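# Hang the picture frame level on the screw shank

## Task

Leave the picture frame hanging level on the screw with nothing else supporting it. It must rest on the screw's shank rather than its head, at the point where it balances. The display board is free-standing and must still be upright on its own when the scene ends.

## Robot and tools

Robot: two arms, left_arm and right_arm, each ending in a two-finger gripper. The fingers point along the gripper's own +z axis and close along its y axis. The reported hand position is the point between the finger pads, about 5 mm short of the fingertips.

Frame: every position and orientation uses one scene frame. Its origin is at table-top height, halfway between the two arms' nominal bases. +x points out over the table, +z points up, and left_arm sits on the +y side. Positions are in metres. Orientations are quaternions written w first (qw, qx, qy, qz). Printed hand poses can be off by a few centimetres, more at long reach. A BASES line, when present, gives the true base locations.

The row: every arm command is a row of 16 numbers covering both arms, even if only one moves. The first 8 are left_arm: x, y, z, qw, qx, qy, qz, opening. The next 8 are the same for right_arm. x, y, z and the quaternion are an absolute pose in the scene frame, not an offset. Opening runs from -1 (closed) to +1 (fully open, 0.070 m). Fingers take about 1 s to close fully. To keep an arm still, resend its last reported position and quaternion in every row, with the opening you want. To hold a gripper's angle, resend one fixed quaternion rather than copying the reported one, which drifts. Each control step the commanded orientation is clipped to within 32 degrees of the measured one.

execute_actions(actions, cameras): actions holds at most one entry. An empty list just reports the state and pictures. {"rows": [...], "steps": n} plays 1 to 15 rows over n control steps (1/30 s each, n from 5 to 15, default 15), repeating the last row. Any target more than 0.6 m from that arm's last reported position along any gripper axis gets the call refused. {"steps": n} alone waits up to 300 steps, counted from the previous result, so your thinking time is included. Pictures come only with an empty list or when cameras asks: ["all"], [] or named cameras.

move(target, speed, blend, blocking, cameras): drives each gripper in a straight line to its pose in target: one 16-number row, or a list of up to 15 rows visited in order. No 0.6 m limit here. speed is m/s, 0.002 to 2.2, default 0.25 (rotation capped at twice that in rad/s), one value or one per target. blend, in metres, rounds corners of a list; 0 stops at each point. Moves last at least 0.5 s and are cut off at 10 s. The first row's opening is sent at the start; later rows' openings are applied after arrival, once everything is at rest. blocking=false returns about 0.5 s after the start while motion continues. The result adds a move: line saying how it ended (done, off_target, moving, held, fault) and any limits (paced means the pose was clipped, held means steps were withheld). done means within 3 mm and 2 degrees; neither done nor off_target tells you about contact. Paths ignore obstacles and the other arm, and grippers lag and overshoot more at high speed or with the arm nearly straight.

wait(seconds, cameras): 0 to 10 s with no new command; ends early if a move finishes. stop(cameras): brakes a running move; the fingers keep moving. zoom_image(camera, region): closer look at the latest image of cam_head_left, cam_head_right, cam_left_wrist or cam_right_wrist; region is [x0, y0, x1, y1] in pixels, at most 504 by 504. It cannot be undone.

Results: end_effector_position and end_effector_quat_wxyz per arm; grip_measured on the opening scale; Joint positions (the last number is the opening in metres); joint torques (whole drive output including arm weight, noisy, with offsets; positive means toward larger joint values); Hand target, the pose the controller is heading for; motor temperatures. Warnings: MOTOR HOT at 65 °C, OVER-TEMPERATURE FAULT at 80 °C (that arm goes limp for 30 to 60 s or longer), TORQUE FAULT (arm frozen 10 s). Five control steps of each action still run after its result arrives.

Gripping: at first contact, command about 0.05 below grip_measured for a firm hold; a smaller margin gives a lighter grip. Pads push up to about 20 N each, and a fast close can push harder.

Things to avoid: dropping the frame or releasing it while it is still moving; knocking the board over; anything ending up off the table; fast impacts or hard presses; arms touching or one gripper closing on the other's fingers (this can fail the scene). Contact torque limits are 21.6 N m for waist, shoulder and elbow and 7.52 N m for the three wrist joints, whose motors manage only about 4 N m including carried weight. Holding loads, stretching out or pushing at unreachable poses heats motors. Route paths around an arm's own base and keep the wrist away from the waist axis, or the shoulder posture may flip. Joint ranges in rad: waist -2.618 to 2.618, shoulder 0 to 3.14, elbow -2.967 to 0 (straight at -2.831), forearm roll -1.745 to 1.745, wrist pitch -1.22 to 1.22, wrist roll -2.094 to 2.094. Loose objects may occasionally get a small push from outside.

Each tool is called after "Request:" as name([rows], argument=value, ...), one row to a line, values as JSON.

## Session

Request:
execute_actions(actions=[], cameras=["all"])

Scene clock: 0.00 s of 4500.00 s.
left_arm: end_effector_position=(+0.3510, +0.5999, +0.2155) grip_measured=+0.59 end_effector_quat_wxyz=(+0.247, -0.380, +0.744, +0.491) | right_arm: end_effector_position=(+0.3748, -0.3621, +0.2306) grip_measured=+0.98 end_effector_quat_wxyz=(+0.266, -0.127, +0.954, +0.046)
Joint positions: left_arm=[0.435 2.012 -1.399 1.391 1.016 -1.325 0.056] | right_arm=[-0.326 1.505 -1.187 0.405 0.93 -0.792 0.069]
Joint torques (N m): no reading
Motor temperatures (°C): left_arm=[31 31 32 33 36 30] | right_arm=[30 30 33 35 39 32]
Hand target: left_arm +0.3510, +0.5999, +0.2155; +0.247, -0.380, +0.744, +0.491 | right_arm +0.3748, -0.3621, +0.2306; +0.266, -0.127, +0.954, +0.046

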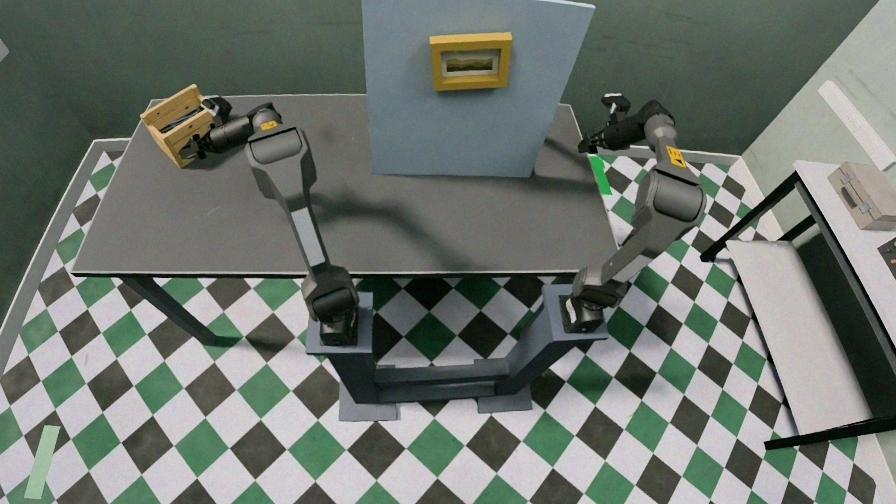

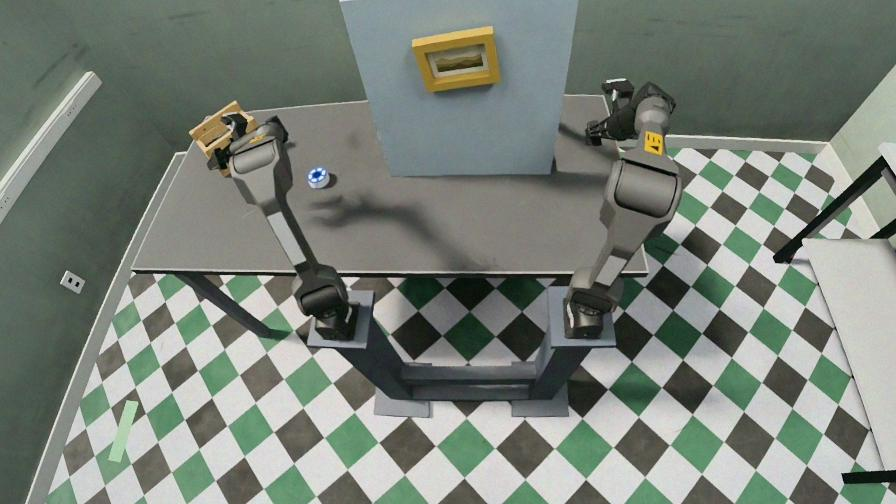

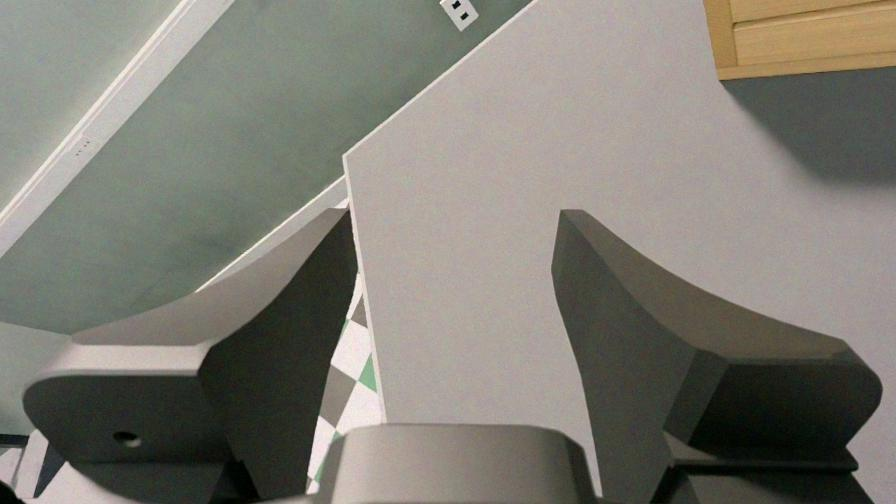

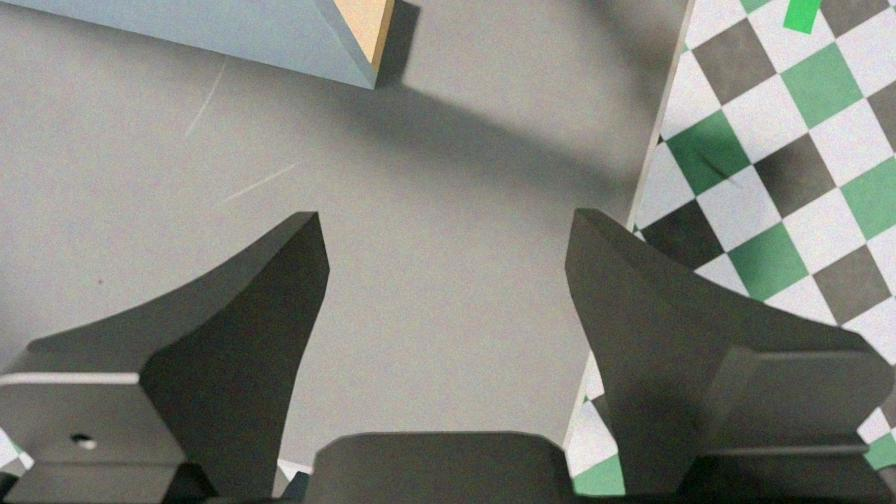

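Request:
zoom_image(camera="cam_head_left", region=[350, 0, 610, 180])

Request:
zoom_image(camera="cam_head_right", region=[330, 0, 590, 180])

Request:
zoom_image(camera="cam_head_left", region=[120, 60, 320, 190])

Request:
zoom_image(camera="cam_head_right", region=[170, 80, 350, 200])

Scaled by 1.938 from the camera's 896x504 image, which has a finer 1280x720 frame.

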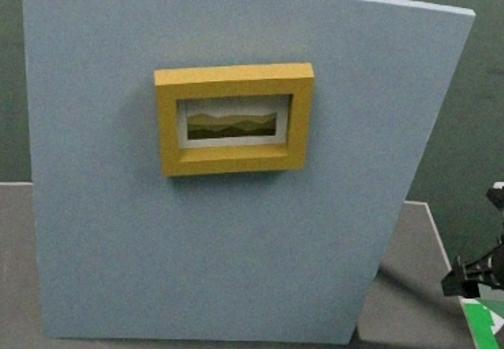

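Scaled by 1.938 from the camera's 896x504 image, which has a finer 1280x720 frame.

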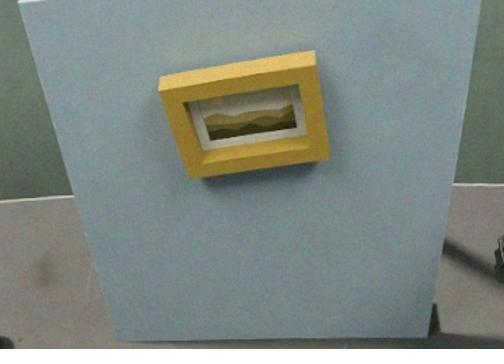

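Scaled by 2.520 from the camera's 896x504 image, which has a finer 1280x720 frame.

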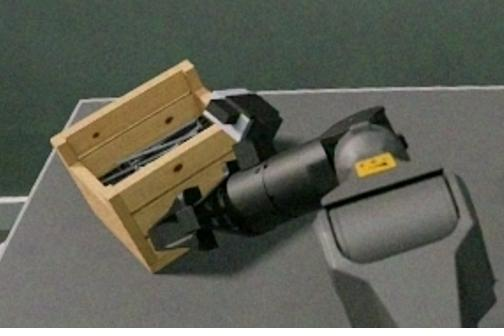

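Scaled by 2.800 from the camera's 896x504 image, which has a finer 1280x720 frame.

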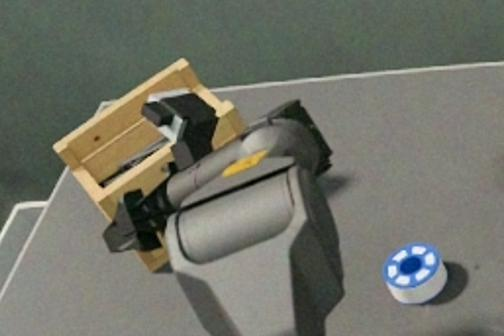

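Request:
move([
  [0.3510,0.5999,0.2155,0.247,-0.380,0.744,0.491,0.59,0.36,-0.25,0.42,0.323,0,0.946,0,1],
  [0.3510,0.5999,0.2155,0.247,-0.380,0.744,0.491,0.59,0.375,-0.05,0.52,0.323,0,0.946,0,1],
], speed=0.2, blend=0.03)

Scene clock: 13.80 s of 4500.00 s.
left_arm: end_effector_position=(+0.3508, +0.6000, +0.2155) grip_measured=+0.59 end_effector_quat_wxyz=(+0.247, -0.380, +0.744, +0.491) | right_arm: end_effector_position=(+0.3752, -0.0498, +0.5196) grip_measured=+0.98 end_effector_quat_wxyz=(+0.513, -0.046, +0.847, +0.134)
Joint positions: left_arm=[0.435 2.013 -1.399 1.391 1.018 -1.325 0.056] | right_arm=[0.865 1.699 -2.267 -0.508 1.216 0.645 0.069]
Joint torques (N m): left_arm=[-0.63 -7.69 -3.38 0.54 0.48 -0.1] | right_arm=[-0.33 -6.9 -2.94 -0.54 -0.15 0.13]
Hand target: left_arm +0.3510, +0.5999, +0.2155; +0.247, -0.380, +0.744, +0.491 | right_arm +0.3750, -0.0502, +0.5196; +0.513, -0.046, +0.847, +0.133
Off the commanded pose: left_arm 0.000 m, 0 deg | right_arm 0.000 m, 30 deg.
joint sent to its limit (right arm) — joint 5 (wrist pitch), upper limit.
Kept back: nothing.
move: off_target (right_arm); blend cut to 0 m at target 1
camera_calibration:
cam_left_wrist: T_world_to_cam=[[0.800807, -0.211152, -0.560466, -0.0299635], [-0.482053, -0.782585, -0.393935, 0.724233], [-0.355432, 0.585641, -0.728487, 0.0519632], [0, 0, 0, 1]] pos_world=[0.391583, 0.530015, 0.306362]
cam_right_wrist: T_world_to_cam=[[0.187636, -0.959698, -0.209217, -0.00880714], [-0.902106, -0.0841083, -0.423238, 0.547849], [0.388584, 0.26815, -0.881532, 0.44396], [0, 0, 0, 1]] pos_world=[0.323355, -0.0814215, 0.621392]

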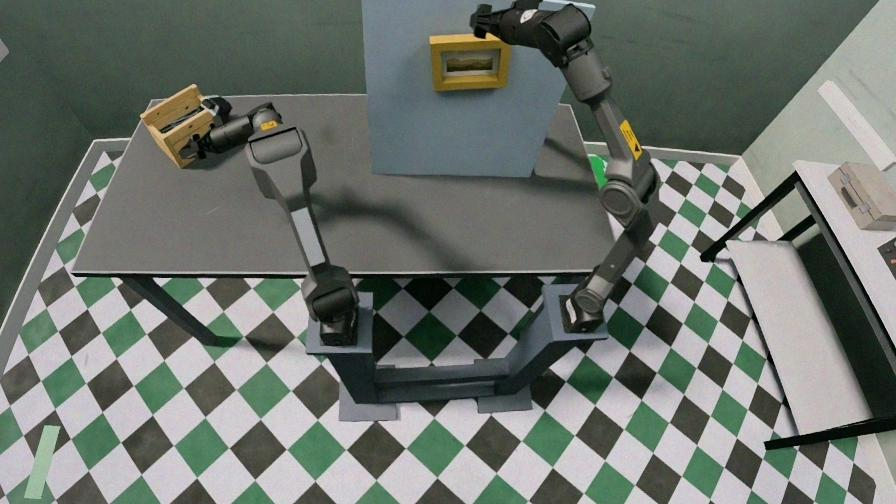

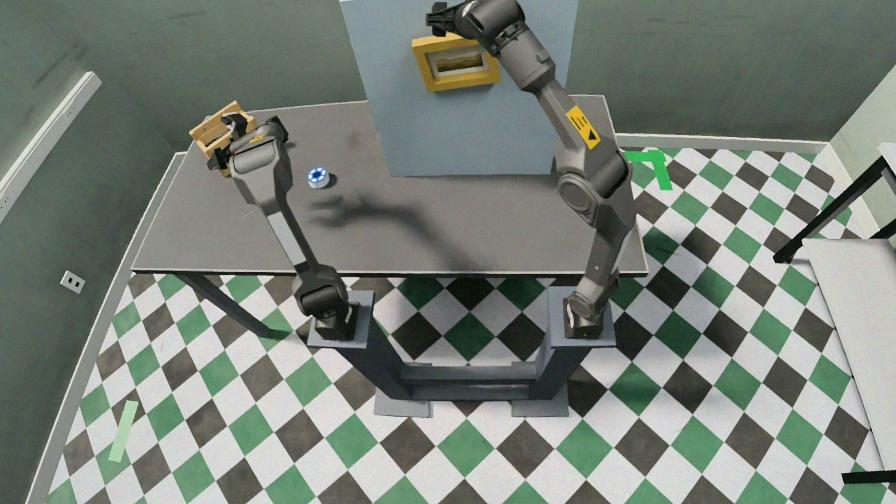

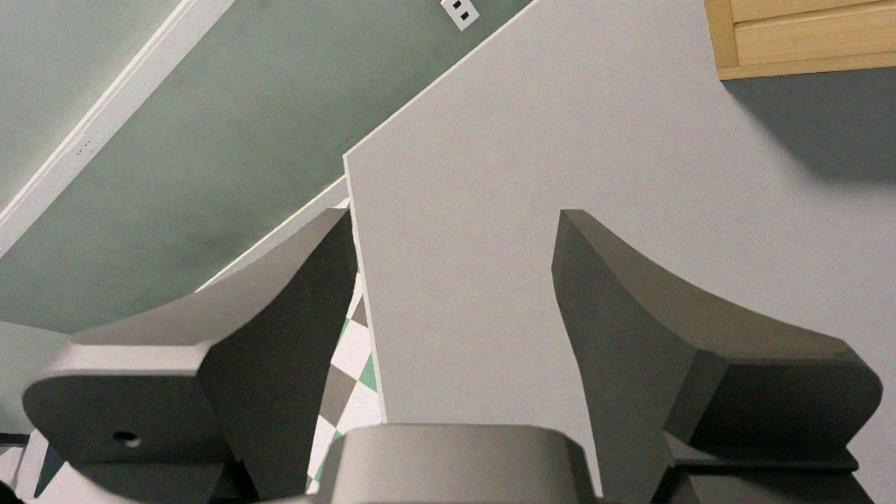

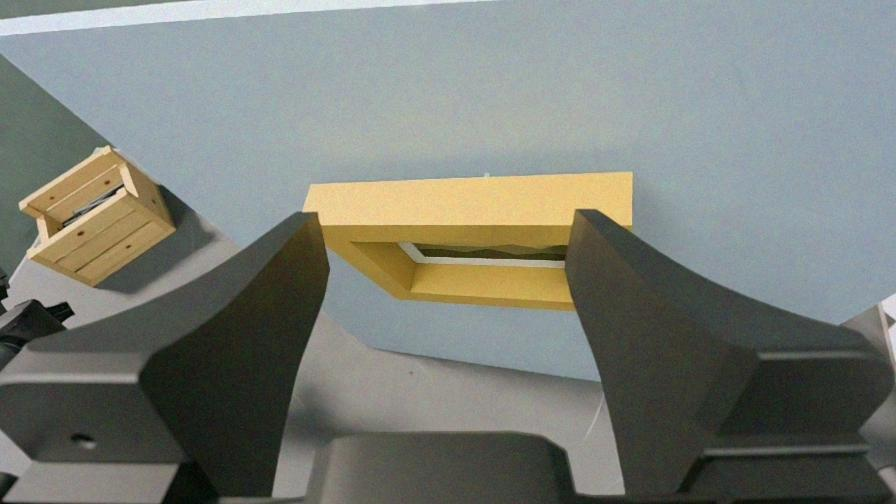

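Request:
zoom_image(camera="cam_right_wrist", region=[300, 120, 660, 320])

Request:
zoom_image(camera="cam_right_wrist", region=[440, 150, 540, 210])

Scaled by 1.400 from the camera's 896x504 image, which has a finer 1280x720 frame.

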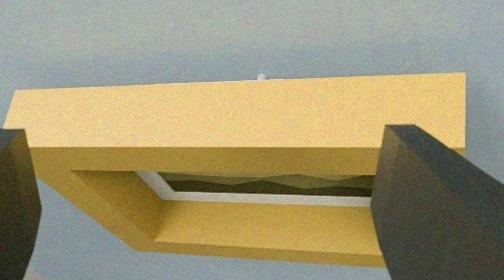

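Scaled by 5.040 from the camera's 896x504 image, which has a finer 1280x720 frame.

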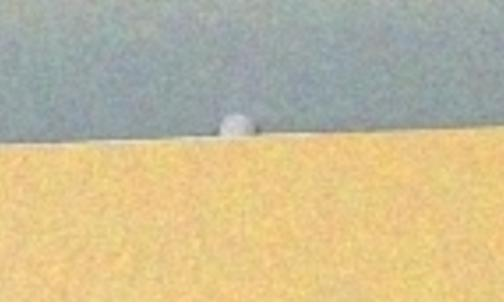

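Request:
move([
  [0.3510,0.5999,0.2155,0.247,-0.380,0.744,0.491,0.59,0.30,-0.22,0.46,0.23,0.23,0.668,0.668,1],
  [0.3510,0.5999,0.2155,0.247,-0.380,0.744,0.491,0.59,0.43,-0.19,0.46,0.23,0.23,0.668,0.668,1],
], speed=0.25)

Scene clock: 18.83 s of 4500.00 s.
left_arm: end_effector_position=(+0.3508, +0.6000, +0.2155) grip_measured=+0.59 end_effector_quat_wxyz=(+0.247, -0.380, +0.744, +0.491) | right_arm: end_effector_position=(+0.4303, -0.1901, +0.4602) grip_measured=+0.98 end_effector_quat_wxyz=(+0.230, +0.231, +0.668, +0.669)
Joint positions: left_arm=[0.435 2.013 -1.399 1.391 1.018 -1.325 0.056] | right_arm=[-0.188 1.564 -1.412 1.602 1.12 -0.071 0.069]
Joint torques (N m): left_arm=[-0.64 -7.67 -3.17 0.62 0.42 -0.09] | right_arm=[-0.34 -6.67 -3.53 0.92 0.16 -0.16]
Hand target: left_arm +0.3510, +0.5999, +0.2155; +0.247, -0.380, +0.744, +0.491 | right_arm +0.4300, -0.1900, +0.4600; +0.230, +0.230, +0.669, +0.669
Off the commanded pose: left_arm 0.000 m, 0 deg | right_arm 0.000 m, 0 deg.
Kept back: nothing.
move: done
camera_calibration:
cam_left_wrist: T_world_to_cam=[[0.800807, -0.211152, -0.560466, -0.0299635], [-0.482053, -0.782585, -0.393935, 0.724233], [-0.355432, 0.585641, -0.728487, 0.0519632], [0, 0, 0, 1]] pos_world=[0.391583, 0.530015, 0.306362]
cam_right_wrist: T_world_to_cam=[[-0.0365388, 0.016577, -0.999195, 0.479364], [-0.999303, 0.00705997, 0.0366599, 0.408158], [0.007662, 0.999838, 0.0163075, 0.297613], [0, 0, 0, 1]] pos_world=[0.423109, -0.308393, 0.459162]

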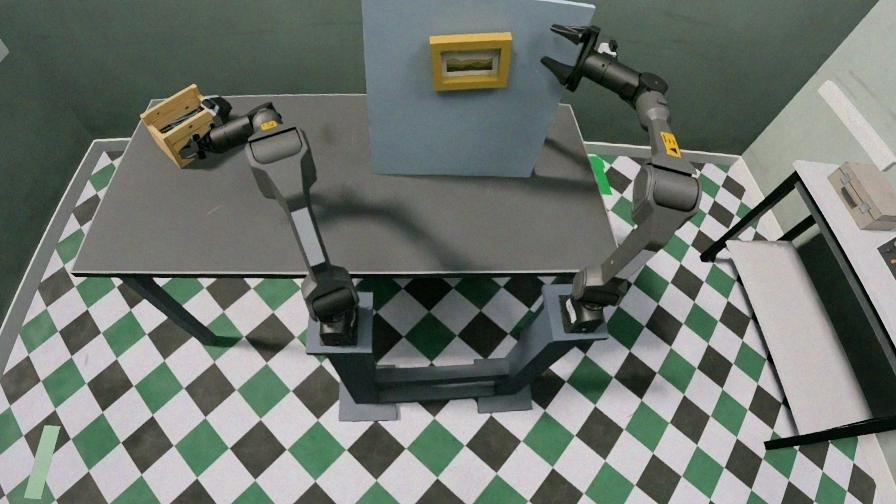

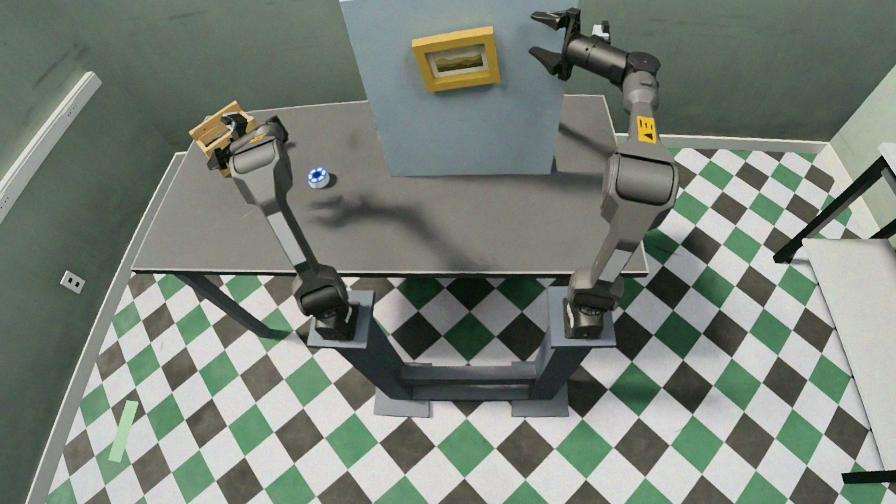

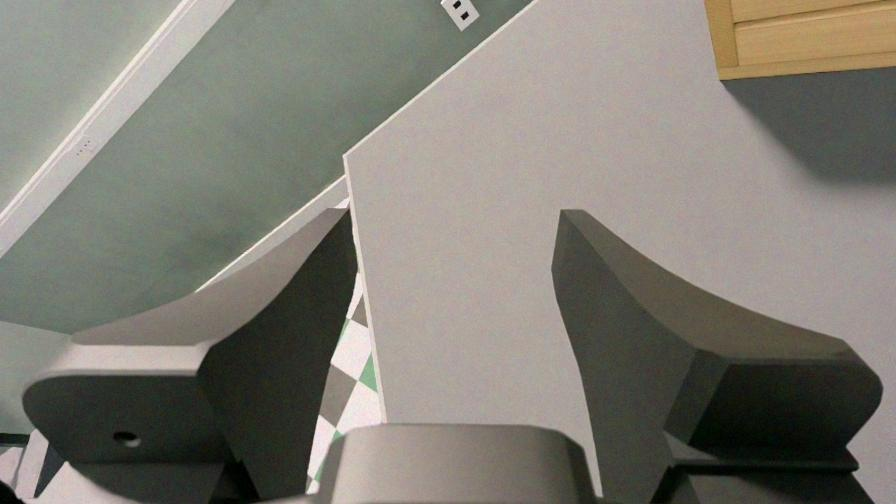

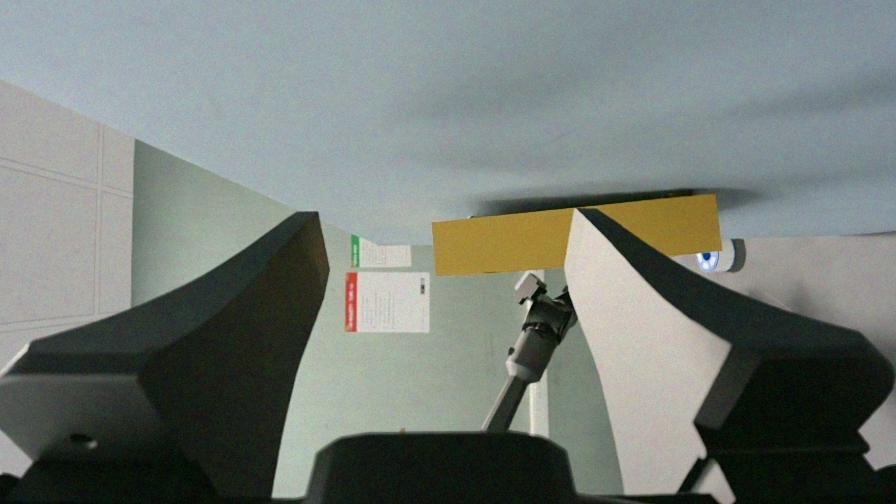

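Request:
zoom_image(camera="cam_right_wrist", region=[420, 170, 740, 290])

Request:
zoom_image(camera="cam_right_wrist", region=[430, 190, 530, 240])

Scaled by 1.575 from the camera's 896x504 image, which has a finer 1280x720 frame.

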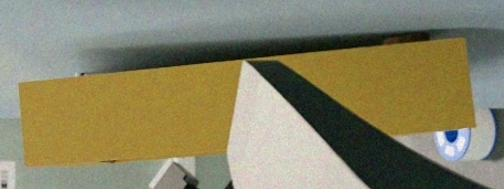

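Scaled by 5.040 from the camera's 896x504 image, which has a finer 1280x720 frame.

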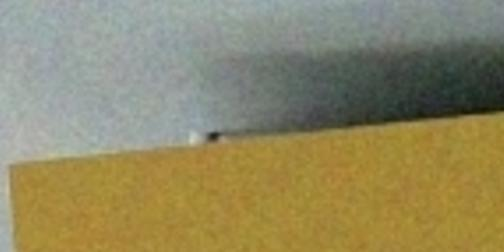

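Request:
move(target=[0.3510,0.5999,0.2155,0.247,-0.380,0.744,0.491,0.59,0.445,-0.15,0.515,0.278,0.164,0.812,0.483,0.3], speed=0.15)

Request:
zoom_image(camera="cam_right_wrist", region=[300, 130, 660, 330])

Scene clock: 23.20 s of 4500.00 s.
left_arm: end_effector_position=(+0.3508, +0.6000, +0.2155) grip_measured=+0.59 end_effector_quat_wxyz=(+0.247, -0.380, +0.744, +0.491) | right_arm: end_effector_position=(+0.4445, -0.1495, +0.5155) grip_measured=+0.30 end_effector_quat_wxyz=(+0.291, +0.167, +0.805, +0.489)
Joint positions: left_arm=[0.435 2.013 -1.399 1.391 1.018 -1.325 0.056] | right_arm=[0.029 1.765 -2.242 0.822 1.216 0.516 0.046]
Joint torques (N m): left_arm=[-0.66 -7.71 -2.9 0.69 0.35 -0.04] | right_arm=[-0.47 -5.64 -2.98 0.66 -0.42 -0.16]
Hand target: left_arm +0.3510, +0.5999, +0.2155; +0.247, -0.380, +0.744, +0.491 | right_arm +0.4449, -0.1499, +0.5147; +0.290, +0.168, +0.806, +0.489
Off the commanded pose: left_arm 0.000 m, 0 deg | right_arm 0.001 m, 2 deg.
joint sent to its limit (right arm) — joint 5 (wrist pitch), upper limit.
Kept back: nothing.
move: done
camera_calibration:
cam_left_wrist: T_world_to_cam=[[0.800807, -0.211152, -0.560466, -0.0299635], [-0.482053, -0.782585, -0.393935, 0.724233], [-0.355432, 0.585641, -0.728487, 0.0519632], [0, 0, 0, 1]] pos_world=[0.391583, 0.530015, 0.306362]
cam_right_wrist: T_world_to_cam=[[-0.0216618, -0.451269, -0.892125, 0.402691], [-0.9994, 0.033892, 0.00712281, 0.439382], [0.0270216, 0.891744, -0.451732, 0.472501], [0, 0, 0, 1]] pos_world=[0.435074, -0.25452, 0.569565]

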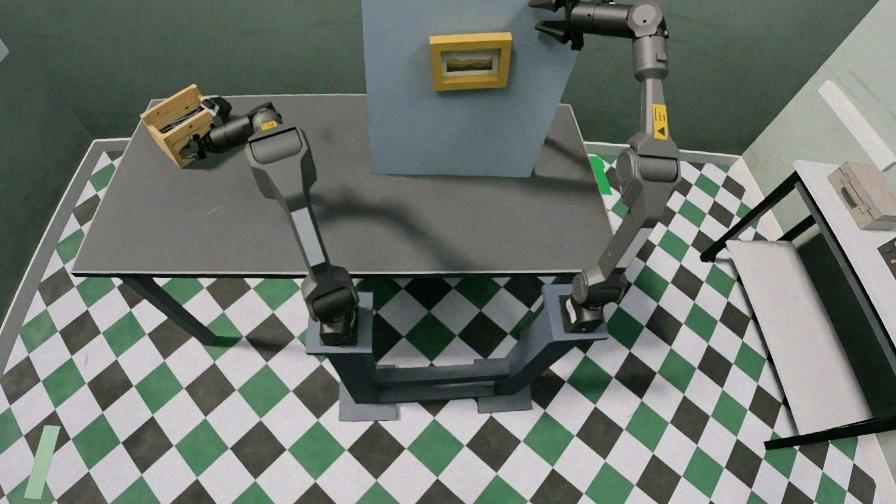

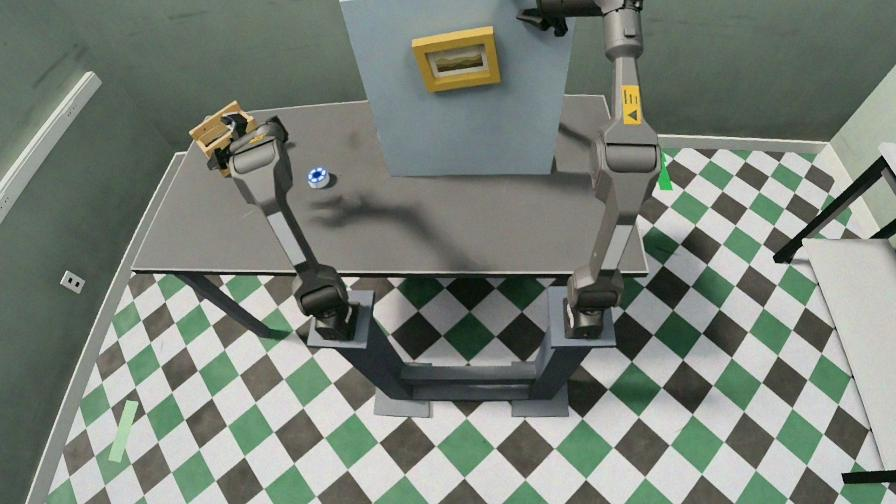

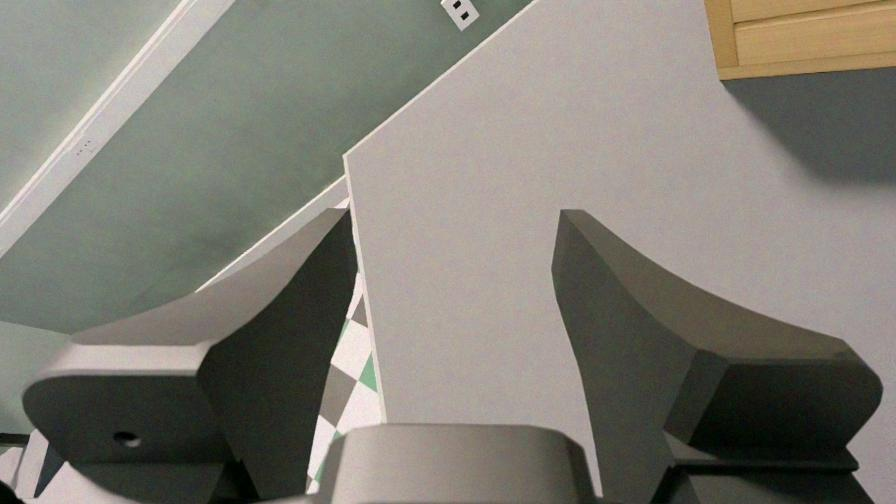

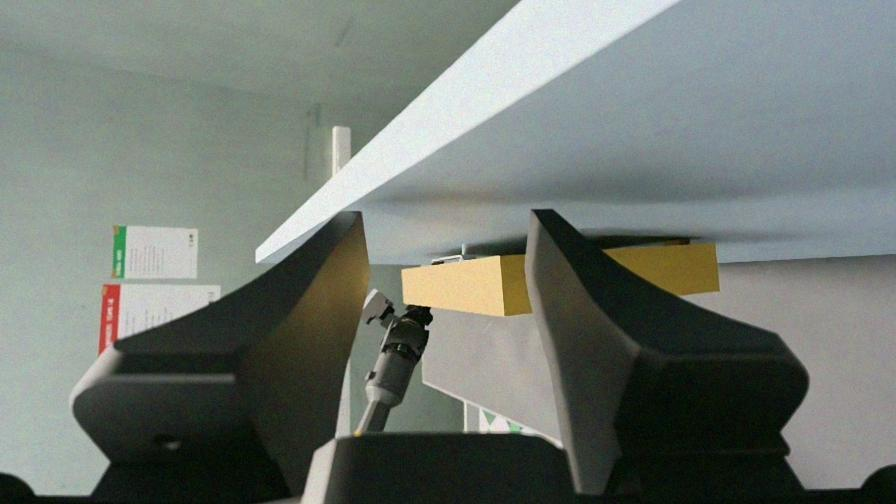

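Scaled by 1.400 from the camera's 896x504 image, which has a finer 1280x720 frame.

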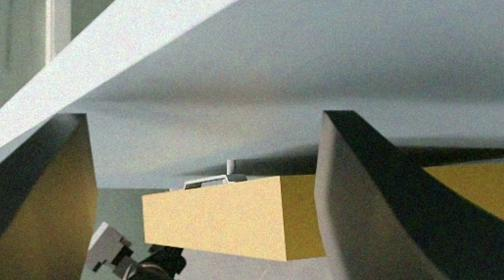

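Request:
zoom_image(camera="cam_right_wrist", region=[390, 220, 530, 320])

Request:
zoom_image(camera="cam_right_wrist", region=[420, 235, 490, 275])

Scaled by 3.600 from the camera's 896x504 image, which has a finer 1280x720 frame.

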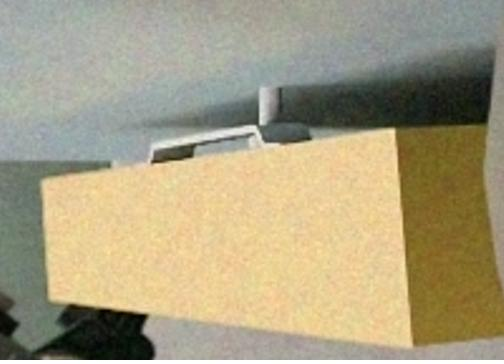

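Scaled by 7.200 from the camera's 896x504 image, which has a finer 1280x720 frame.

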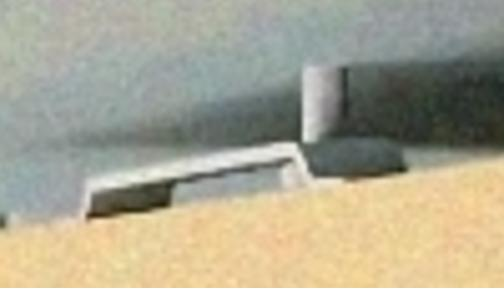

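Request:
move([
  [0.3510,0.5999,0.2155,0.247,-0.380,0.744,0.491,0.59,0.40,-0.22,0.45,0.197,0.273,0.538,0.773,0.3],
  [0.3510,0.5999,0.2155,0.247,-0.380,0.744,0.491,0.59,0.44,-0.16,0.41,0.197,0.273,0.538,0.773,0.3],
], speed=0.15, cameras=["cam_right_wrist"])

Request:
zoom_image(camera="cam_right_wrist", region=[300, 130, 660, 330])

Scene clock: 31.10 s of 4500.00 s.
left_arm: end_effector_position=(+0.3508, +0.6000, +0.2155) grip_measured=+0.59 end_effector_quat_wxyz=(+0.247, -0.380, +0.744, +0.491) | right_arm: end_effector_position=(+0.4405, -0.1601, +0.4096) grip_measured=+0.30 end_effector_quat_wxyz=(+0.148, +0.281, +0.638, +0.701)
Joint positions: left_arm=[0.435 2.013 -1.399 1.391 1.018 -1.325 0.056] | right_arm=[-0.096 1.626 -1.26 1.751 1.097 -0.122 0.046]
Joint torques (N m): left_arm=[-0.59 -7.75 -2.98 0.77 0.26 -0.02] | right_arm=[-0.49 -7.13 -4.43 0.9 0.35 -0.12]
Hand target: left_arm +0.3510, +0.5999, +0.2155; +0.247, -0.380, +0.744, +0.491 | right_arm +0.4400, -0.1601, +0.4102; +0.149, +0.281, +0.638, +0.701
Off the commanded pose: left_arm 0.000 m, 0 deg | right_arm 0.001 m, 15 deg.
joint sent to its limit (right arm) — joint 4 (forearm roll), upper limit.
Kept back: nothing.
move: off_target (right_arm)
camera_calibration:
cam_right_wrist: T_world_to_cam=[[-0.187908, 0.155905, -0.969734, 0.505641], [-0.981945, -0.0517274, 0.181958, 0.343403], [-0.0217937, 0.986417, 0.16281, 0.219263], [0, 0, 0, 1]] pos_world=[0.436995, -0.277353, 0.392154]
Images, in order (width x height): cam_right_wrist 896x504.

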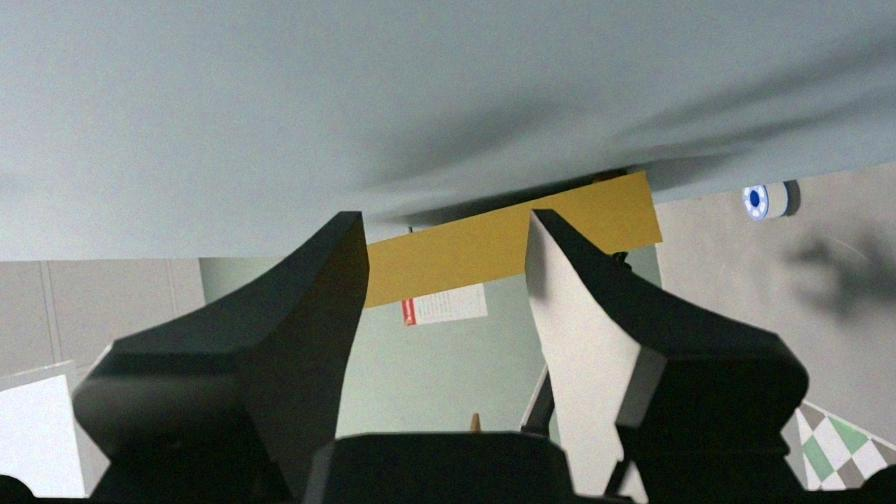

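Scaled by 1.400 from the camera's 896x504 image, which has a finer 1280x720 frame.

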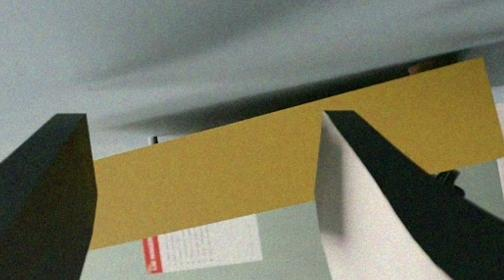

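Request:
zoom_image(camera="cam_right_wrist", region=[380, 200, 480, 250])

Request:
zoom_image(camera="cam_right_wrist", region=[560, 140, 680, 220])

Scaled by 5.040 from the camera's 896x504 image, which has a finer 1280x720 frame.

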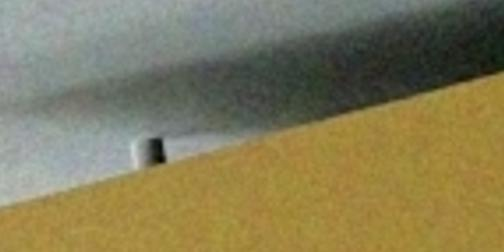

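Scaled by 4.200 from the camera's 896x504 image, which has a finer 1280x720 frame.

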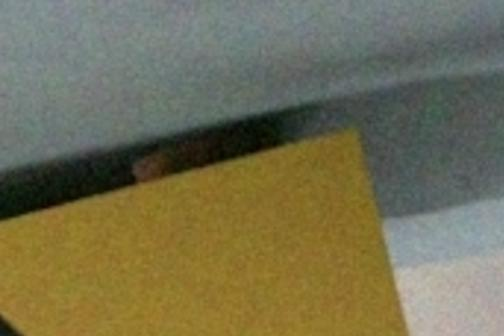

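Request:
move([
  [0.3510,0.5999,0.32,0.247,-0.380,0.744,0.491,0.59,0.36,-0.25,0.45,0.278,0.164,0.812,0.483,0.3],
  [0.36,0.25,0.50,0.278,-0.164,0.812,-0.483,0.3,0.32,-0.33,0.42,0.278,0.164,0.812,0.483,0.3],
  [0.43,0.095,0.515,0.278,-0.164,0.812,-0.483,0.3,0.32,-0.33,0.42,0.278,0.164,0.812,0.483,0.3],
], speed=0.2)

Request:
zoom_image(camera="cam_left_wrist", region=[250, 130, 650, 330])

Scene clock: 40.87 s of 4500.00 s.
left_arm: end_effector_position=(+0.4304, +0.0943, +0.5143) grip_measured=+0.30 end_effector_quat_wxyz=(+0.292, -0.169, +0.804, -0.489) | right_arm: end_effector_position=(+0.3206, -0.3296, +0.4197) grip_measured=+0.30 end_effector_quat_wxyz=(+0.421, +0.275, +0.774, +0.384)
Joint positions: left_arm=[0.042 1.729 -2.183 -0.858 1.222 -0.475 0.046] | right_arm=[-0.711 1.123 -1.167 1.13 1.216 -0.197 0.046]
Joint torques (N m): left_arm=[0.38 -7.35 -1.85 -0.53 -0.76 0.11] | right_arm=[-0.46 -2.97 -4.12 0.96 0.06 -0.06]
Hand target: left_arm +0.4299, +0.0948, +0.5147; +0.292, -0.169, +0.804, -0.489 | right_arm +0.3205, -0.3296, +0.4198; +0.421, +0.275, +0.774, +0.384
Off the commanded pose: left_arm 0.001 m, 2 deg | right_arm 0.001 m, 24 deg.
joint sent to its limit (left arm) — joint 5 (wrist pitch), upper limit.
joint sent to its limit (right arm) — joint 5 (wrist pitch), upper limit.
Kept back: nothing.
move: off_target (right_arm); target 2's new opening was sent with left_arm's hand 0.001 m and 21 deg from that target
camera_calibration:
cam_left_wrist: T_world_to_cam=[[-0.00731562, -0.486368, 0.873724, -0.396837], [-0.995624, -0.077863, -0.0516795, 0.463012], [0.093166, -0.870278, -0.48367, 0.412367], [0, 0, 0, 1]] pos_world=[0.419664, 0.201917, 0.570104]
cam_right_wrist: T_world_to_cam=[[-0.130884, -0.527431, -0.839456, 0.221103], [-0.914097, 0.391993, -0.103768, 0.45956], [0.383791, 0.753763, -0.533429, 0.467601], [0, 0, 0, 1]] pos_world=[0.26956, -0.415988, 0.482725]

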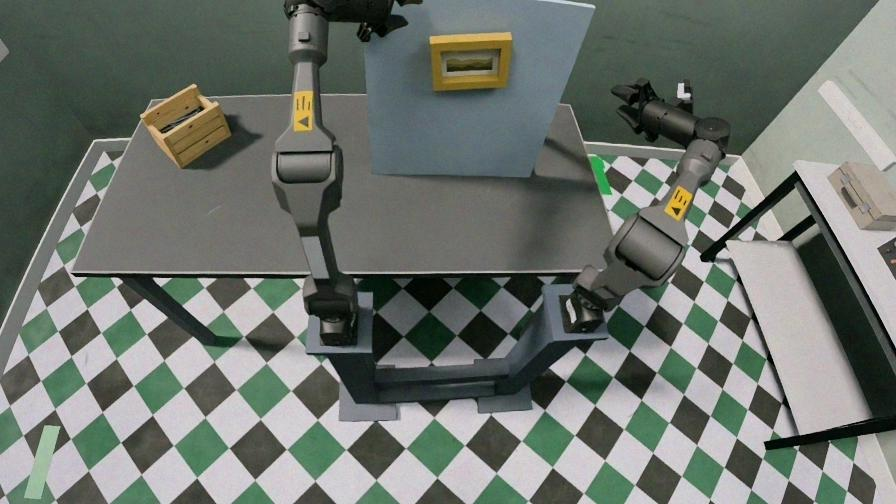

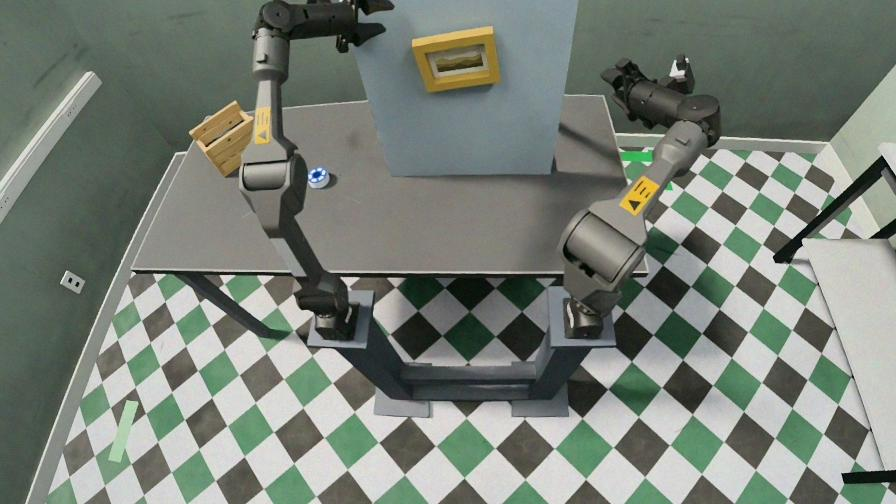

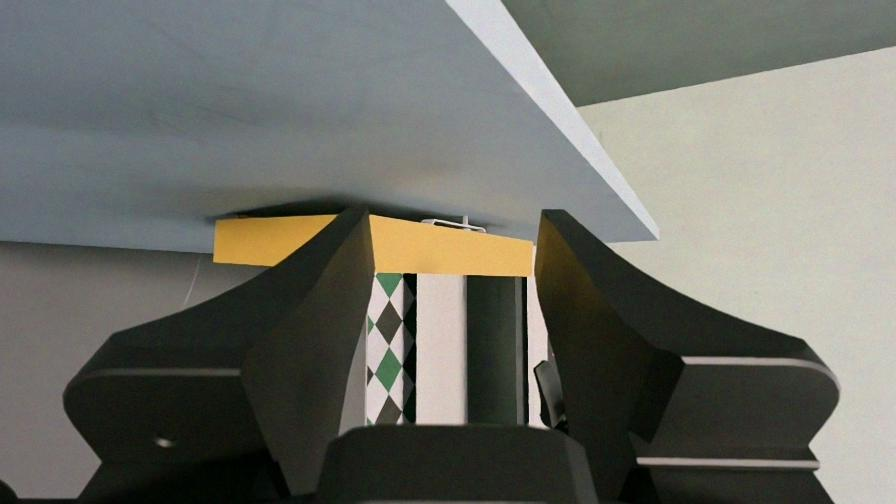

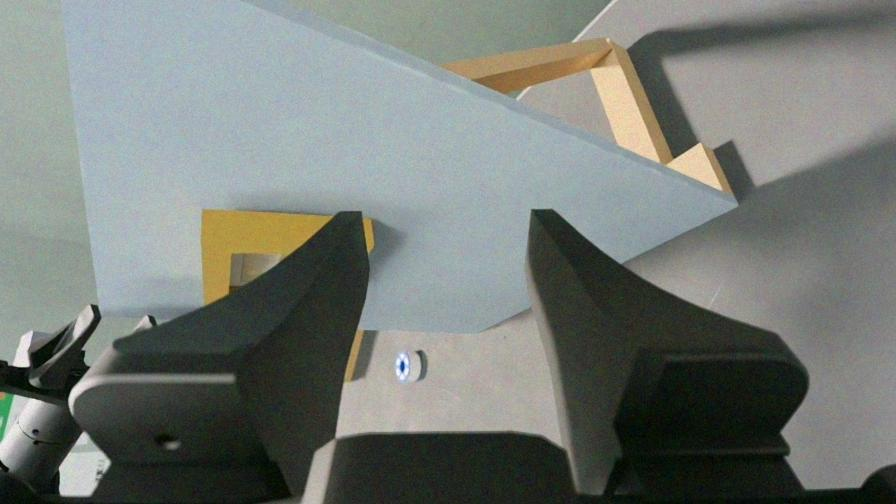

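Scaled by 1.260 from the camera's 896x504 image, which has a finer 1280x720 frame.

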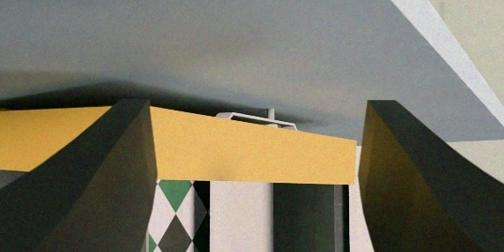

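Request:
zoom_image(camera="cam_left_wrist", region=[400, 205, 510, 245])

Request:
zoom_image(camera="cam_left_wrist", region=[205, 190, 375, 280])

Scaled by 4.582 from the camera's 896x504 image, which has a finer 1280x720 frame.

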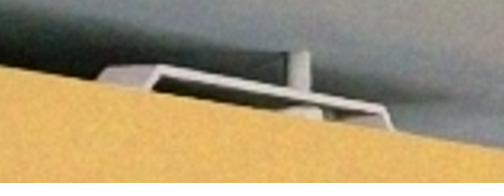

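Scaled by 2.965 from the camera's 896x504 image, which has a finer 1280x720 frame.

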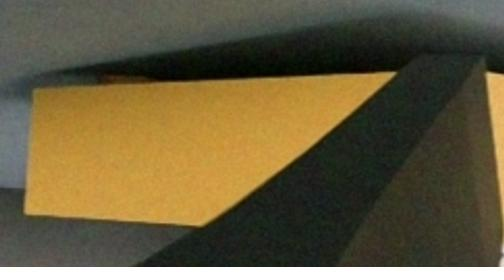

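Request:
move(target=[0.43,0.0948,0.5147,0.292,-0.169,0.804,-0.489,0.3,0.30,-0.05,0.44,0.538,0.459,0.538,0.459,1], speed=0.2)

Scene clock: 45.93 s of 4500.00 s.
left_arm: end_effector_position=(+0.4299, +0.0946, +0.5147) grip_measured=+0.30 end_effector_quat_wxyz=(+0.292, -0.169, +0.804, -0.489) | right_arm: end_effector_position=(+0.3003, -0.0501, +0.4405) grip_measured=+0.98 end_effector_quat_wxyz=(+0.518, +0.442, +0.557, +0.476)
Joint positions: left_arm=[0.043 1.728 -2.182 -0.858 1.222 -0.475 0.046] | right_arm=[1.319 1.42 -1.191 1.53 -1.225 -0.009 0.069]
Joint torques (N m): left_arm=[0.27 -6.39 -1.9 -0.67 -0.13 0.1] | right_arm=[-0.3 -3.76 -3.34 -1.28 -0.12 0.18]
Hand target: left_arm +0.4300, +0.0948, +0.5147; +0.292, -0.169, +0.804, -0.489 | right_arm +0.3004, -0.0501, +0.4400; +0.518, +0.442, +0.557, +0.476
Off the commanded pose: left_arm 0.000 m, 0 deg | right_arm 0.001 m, 4 deg.
joint sent to its limit (left arm) — joint 5 (wrist pitch), upper limit.
joint sent to its limit (right arm) — joint 5 (wrist pitch), lower limit.
Kept back: nothing.
move: off_target (right_arm)
camera_calibration:
cam_left_wrist: T_world_to_cam=[[-0.00767043, -0.486323, 0.873745, -0.396869], [-0.995508, -0.0787423, -0.052567, 0.463103], [0.0943653, -0.870224, -0.483535, 0.412373], [0, 0, 0, 1]] pos_world=[0.419065, 0.202316, 0.570503]
cam_right_wrist: T_world_to_cam=[[-0.0116384, -0.119027, -0.992823, 0.435504], [-0.666817, 0.740807, -0.0809968, 0.266765], [0.745131, 0.661088, -0.0879912, -0.0335374], [0, 0, 0, 1]] pos_world=[0.207942, -0.123613, 0.451035]

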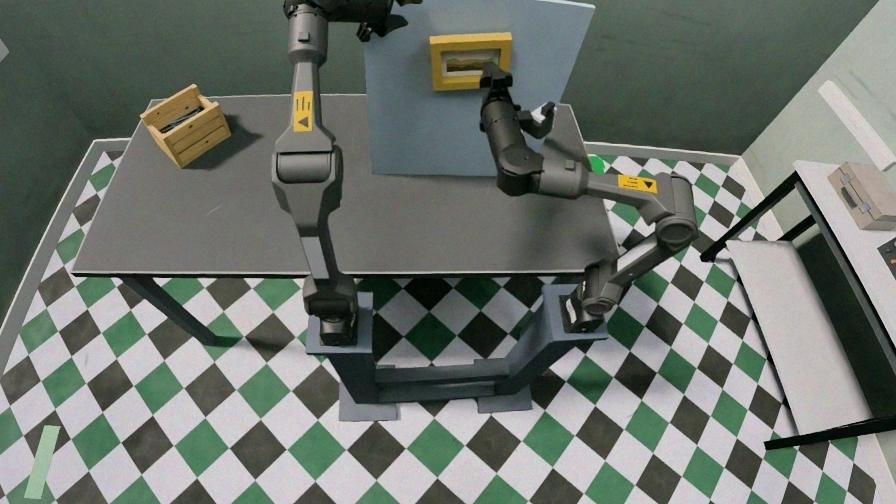

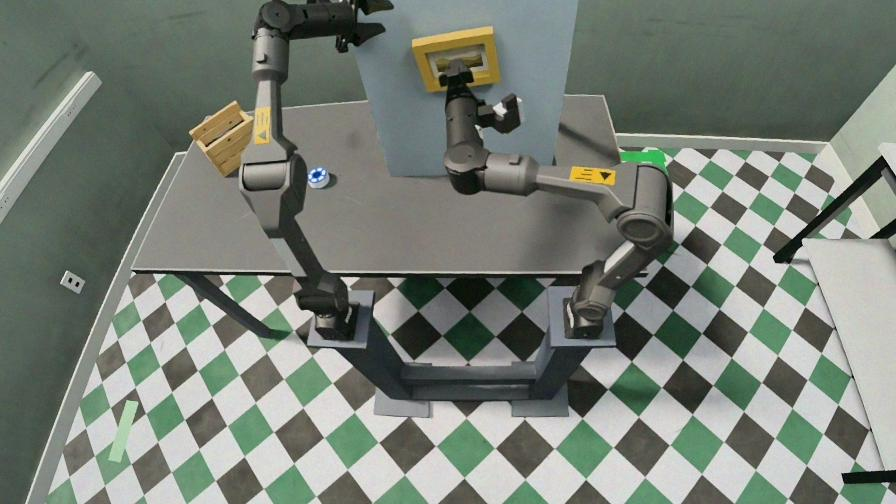

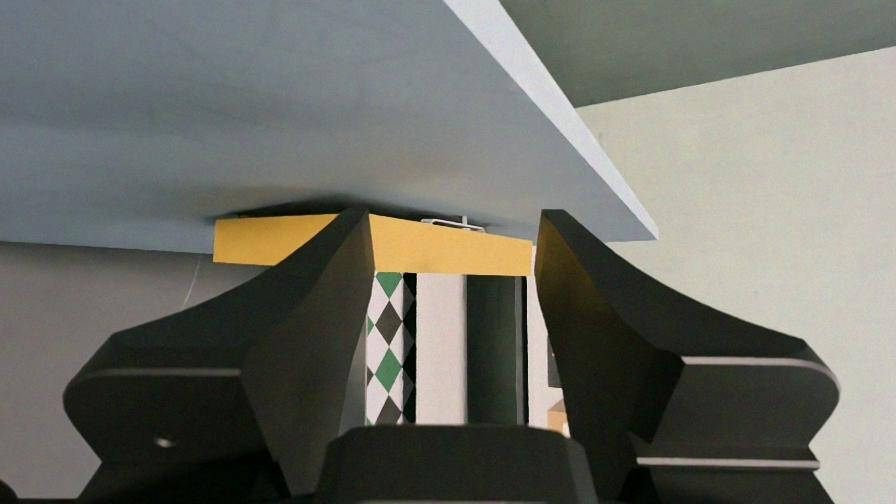

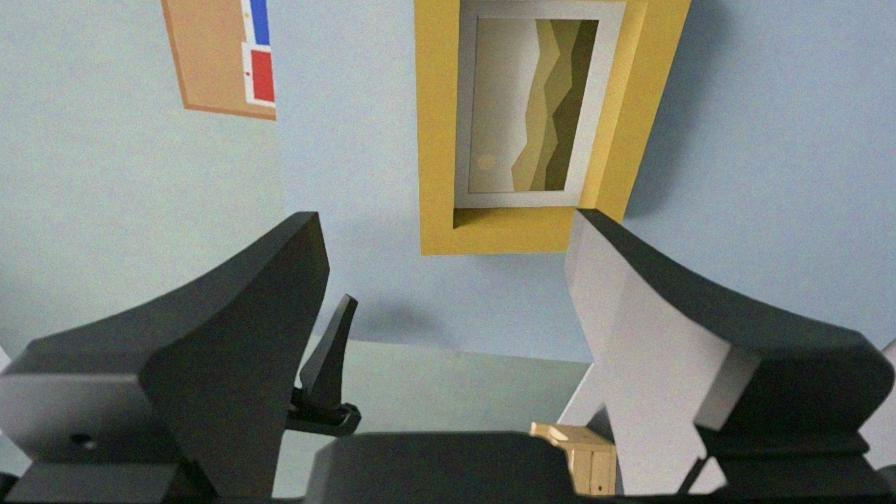

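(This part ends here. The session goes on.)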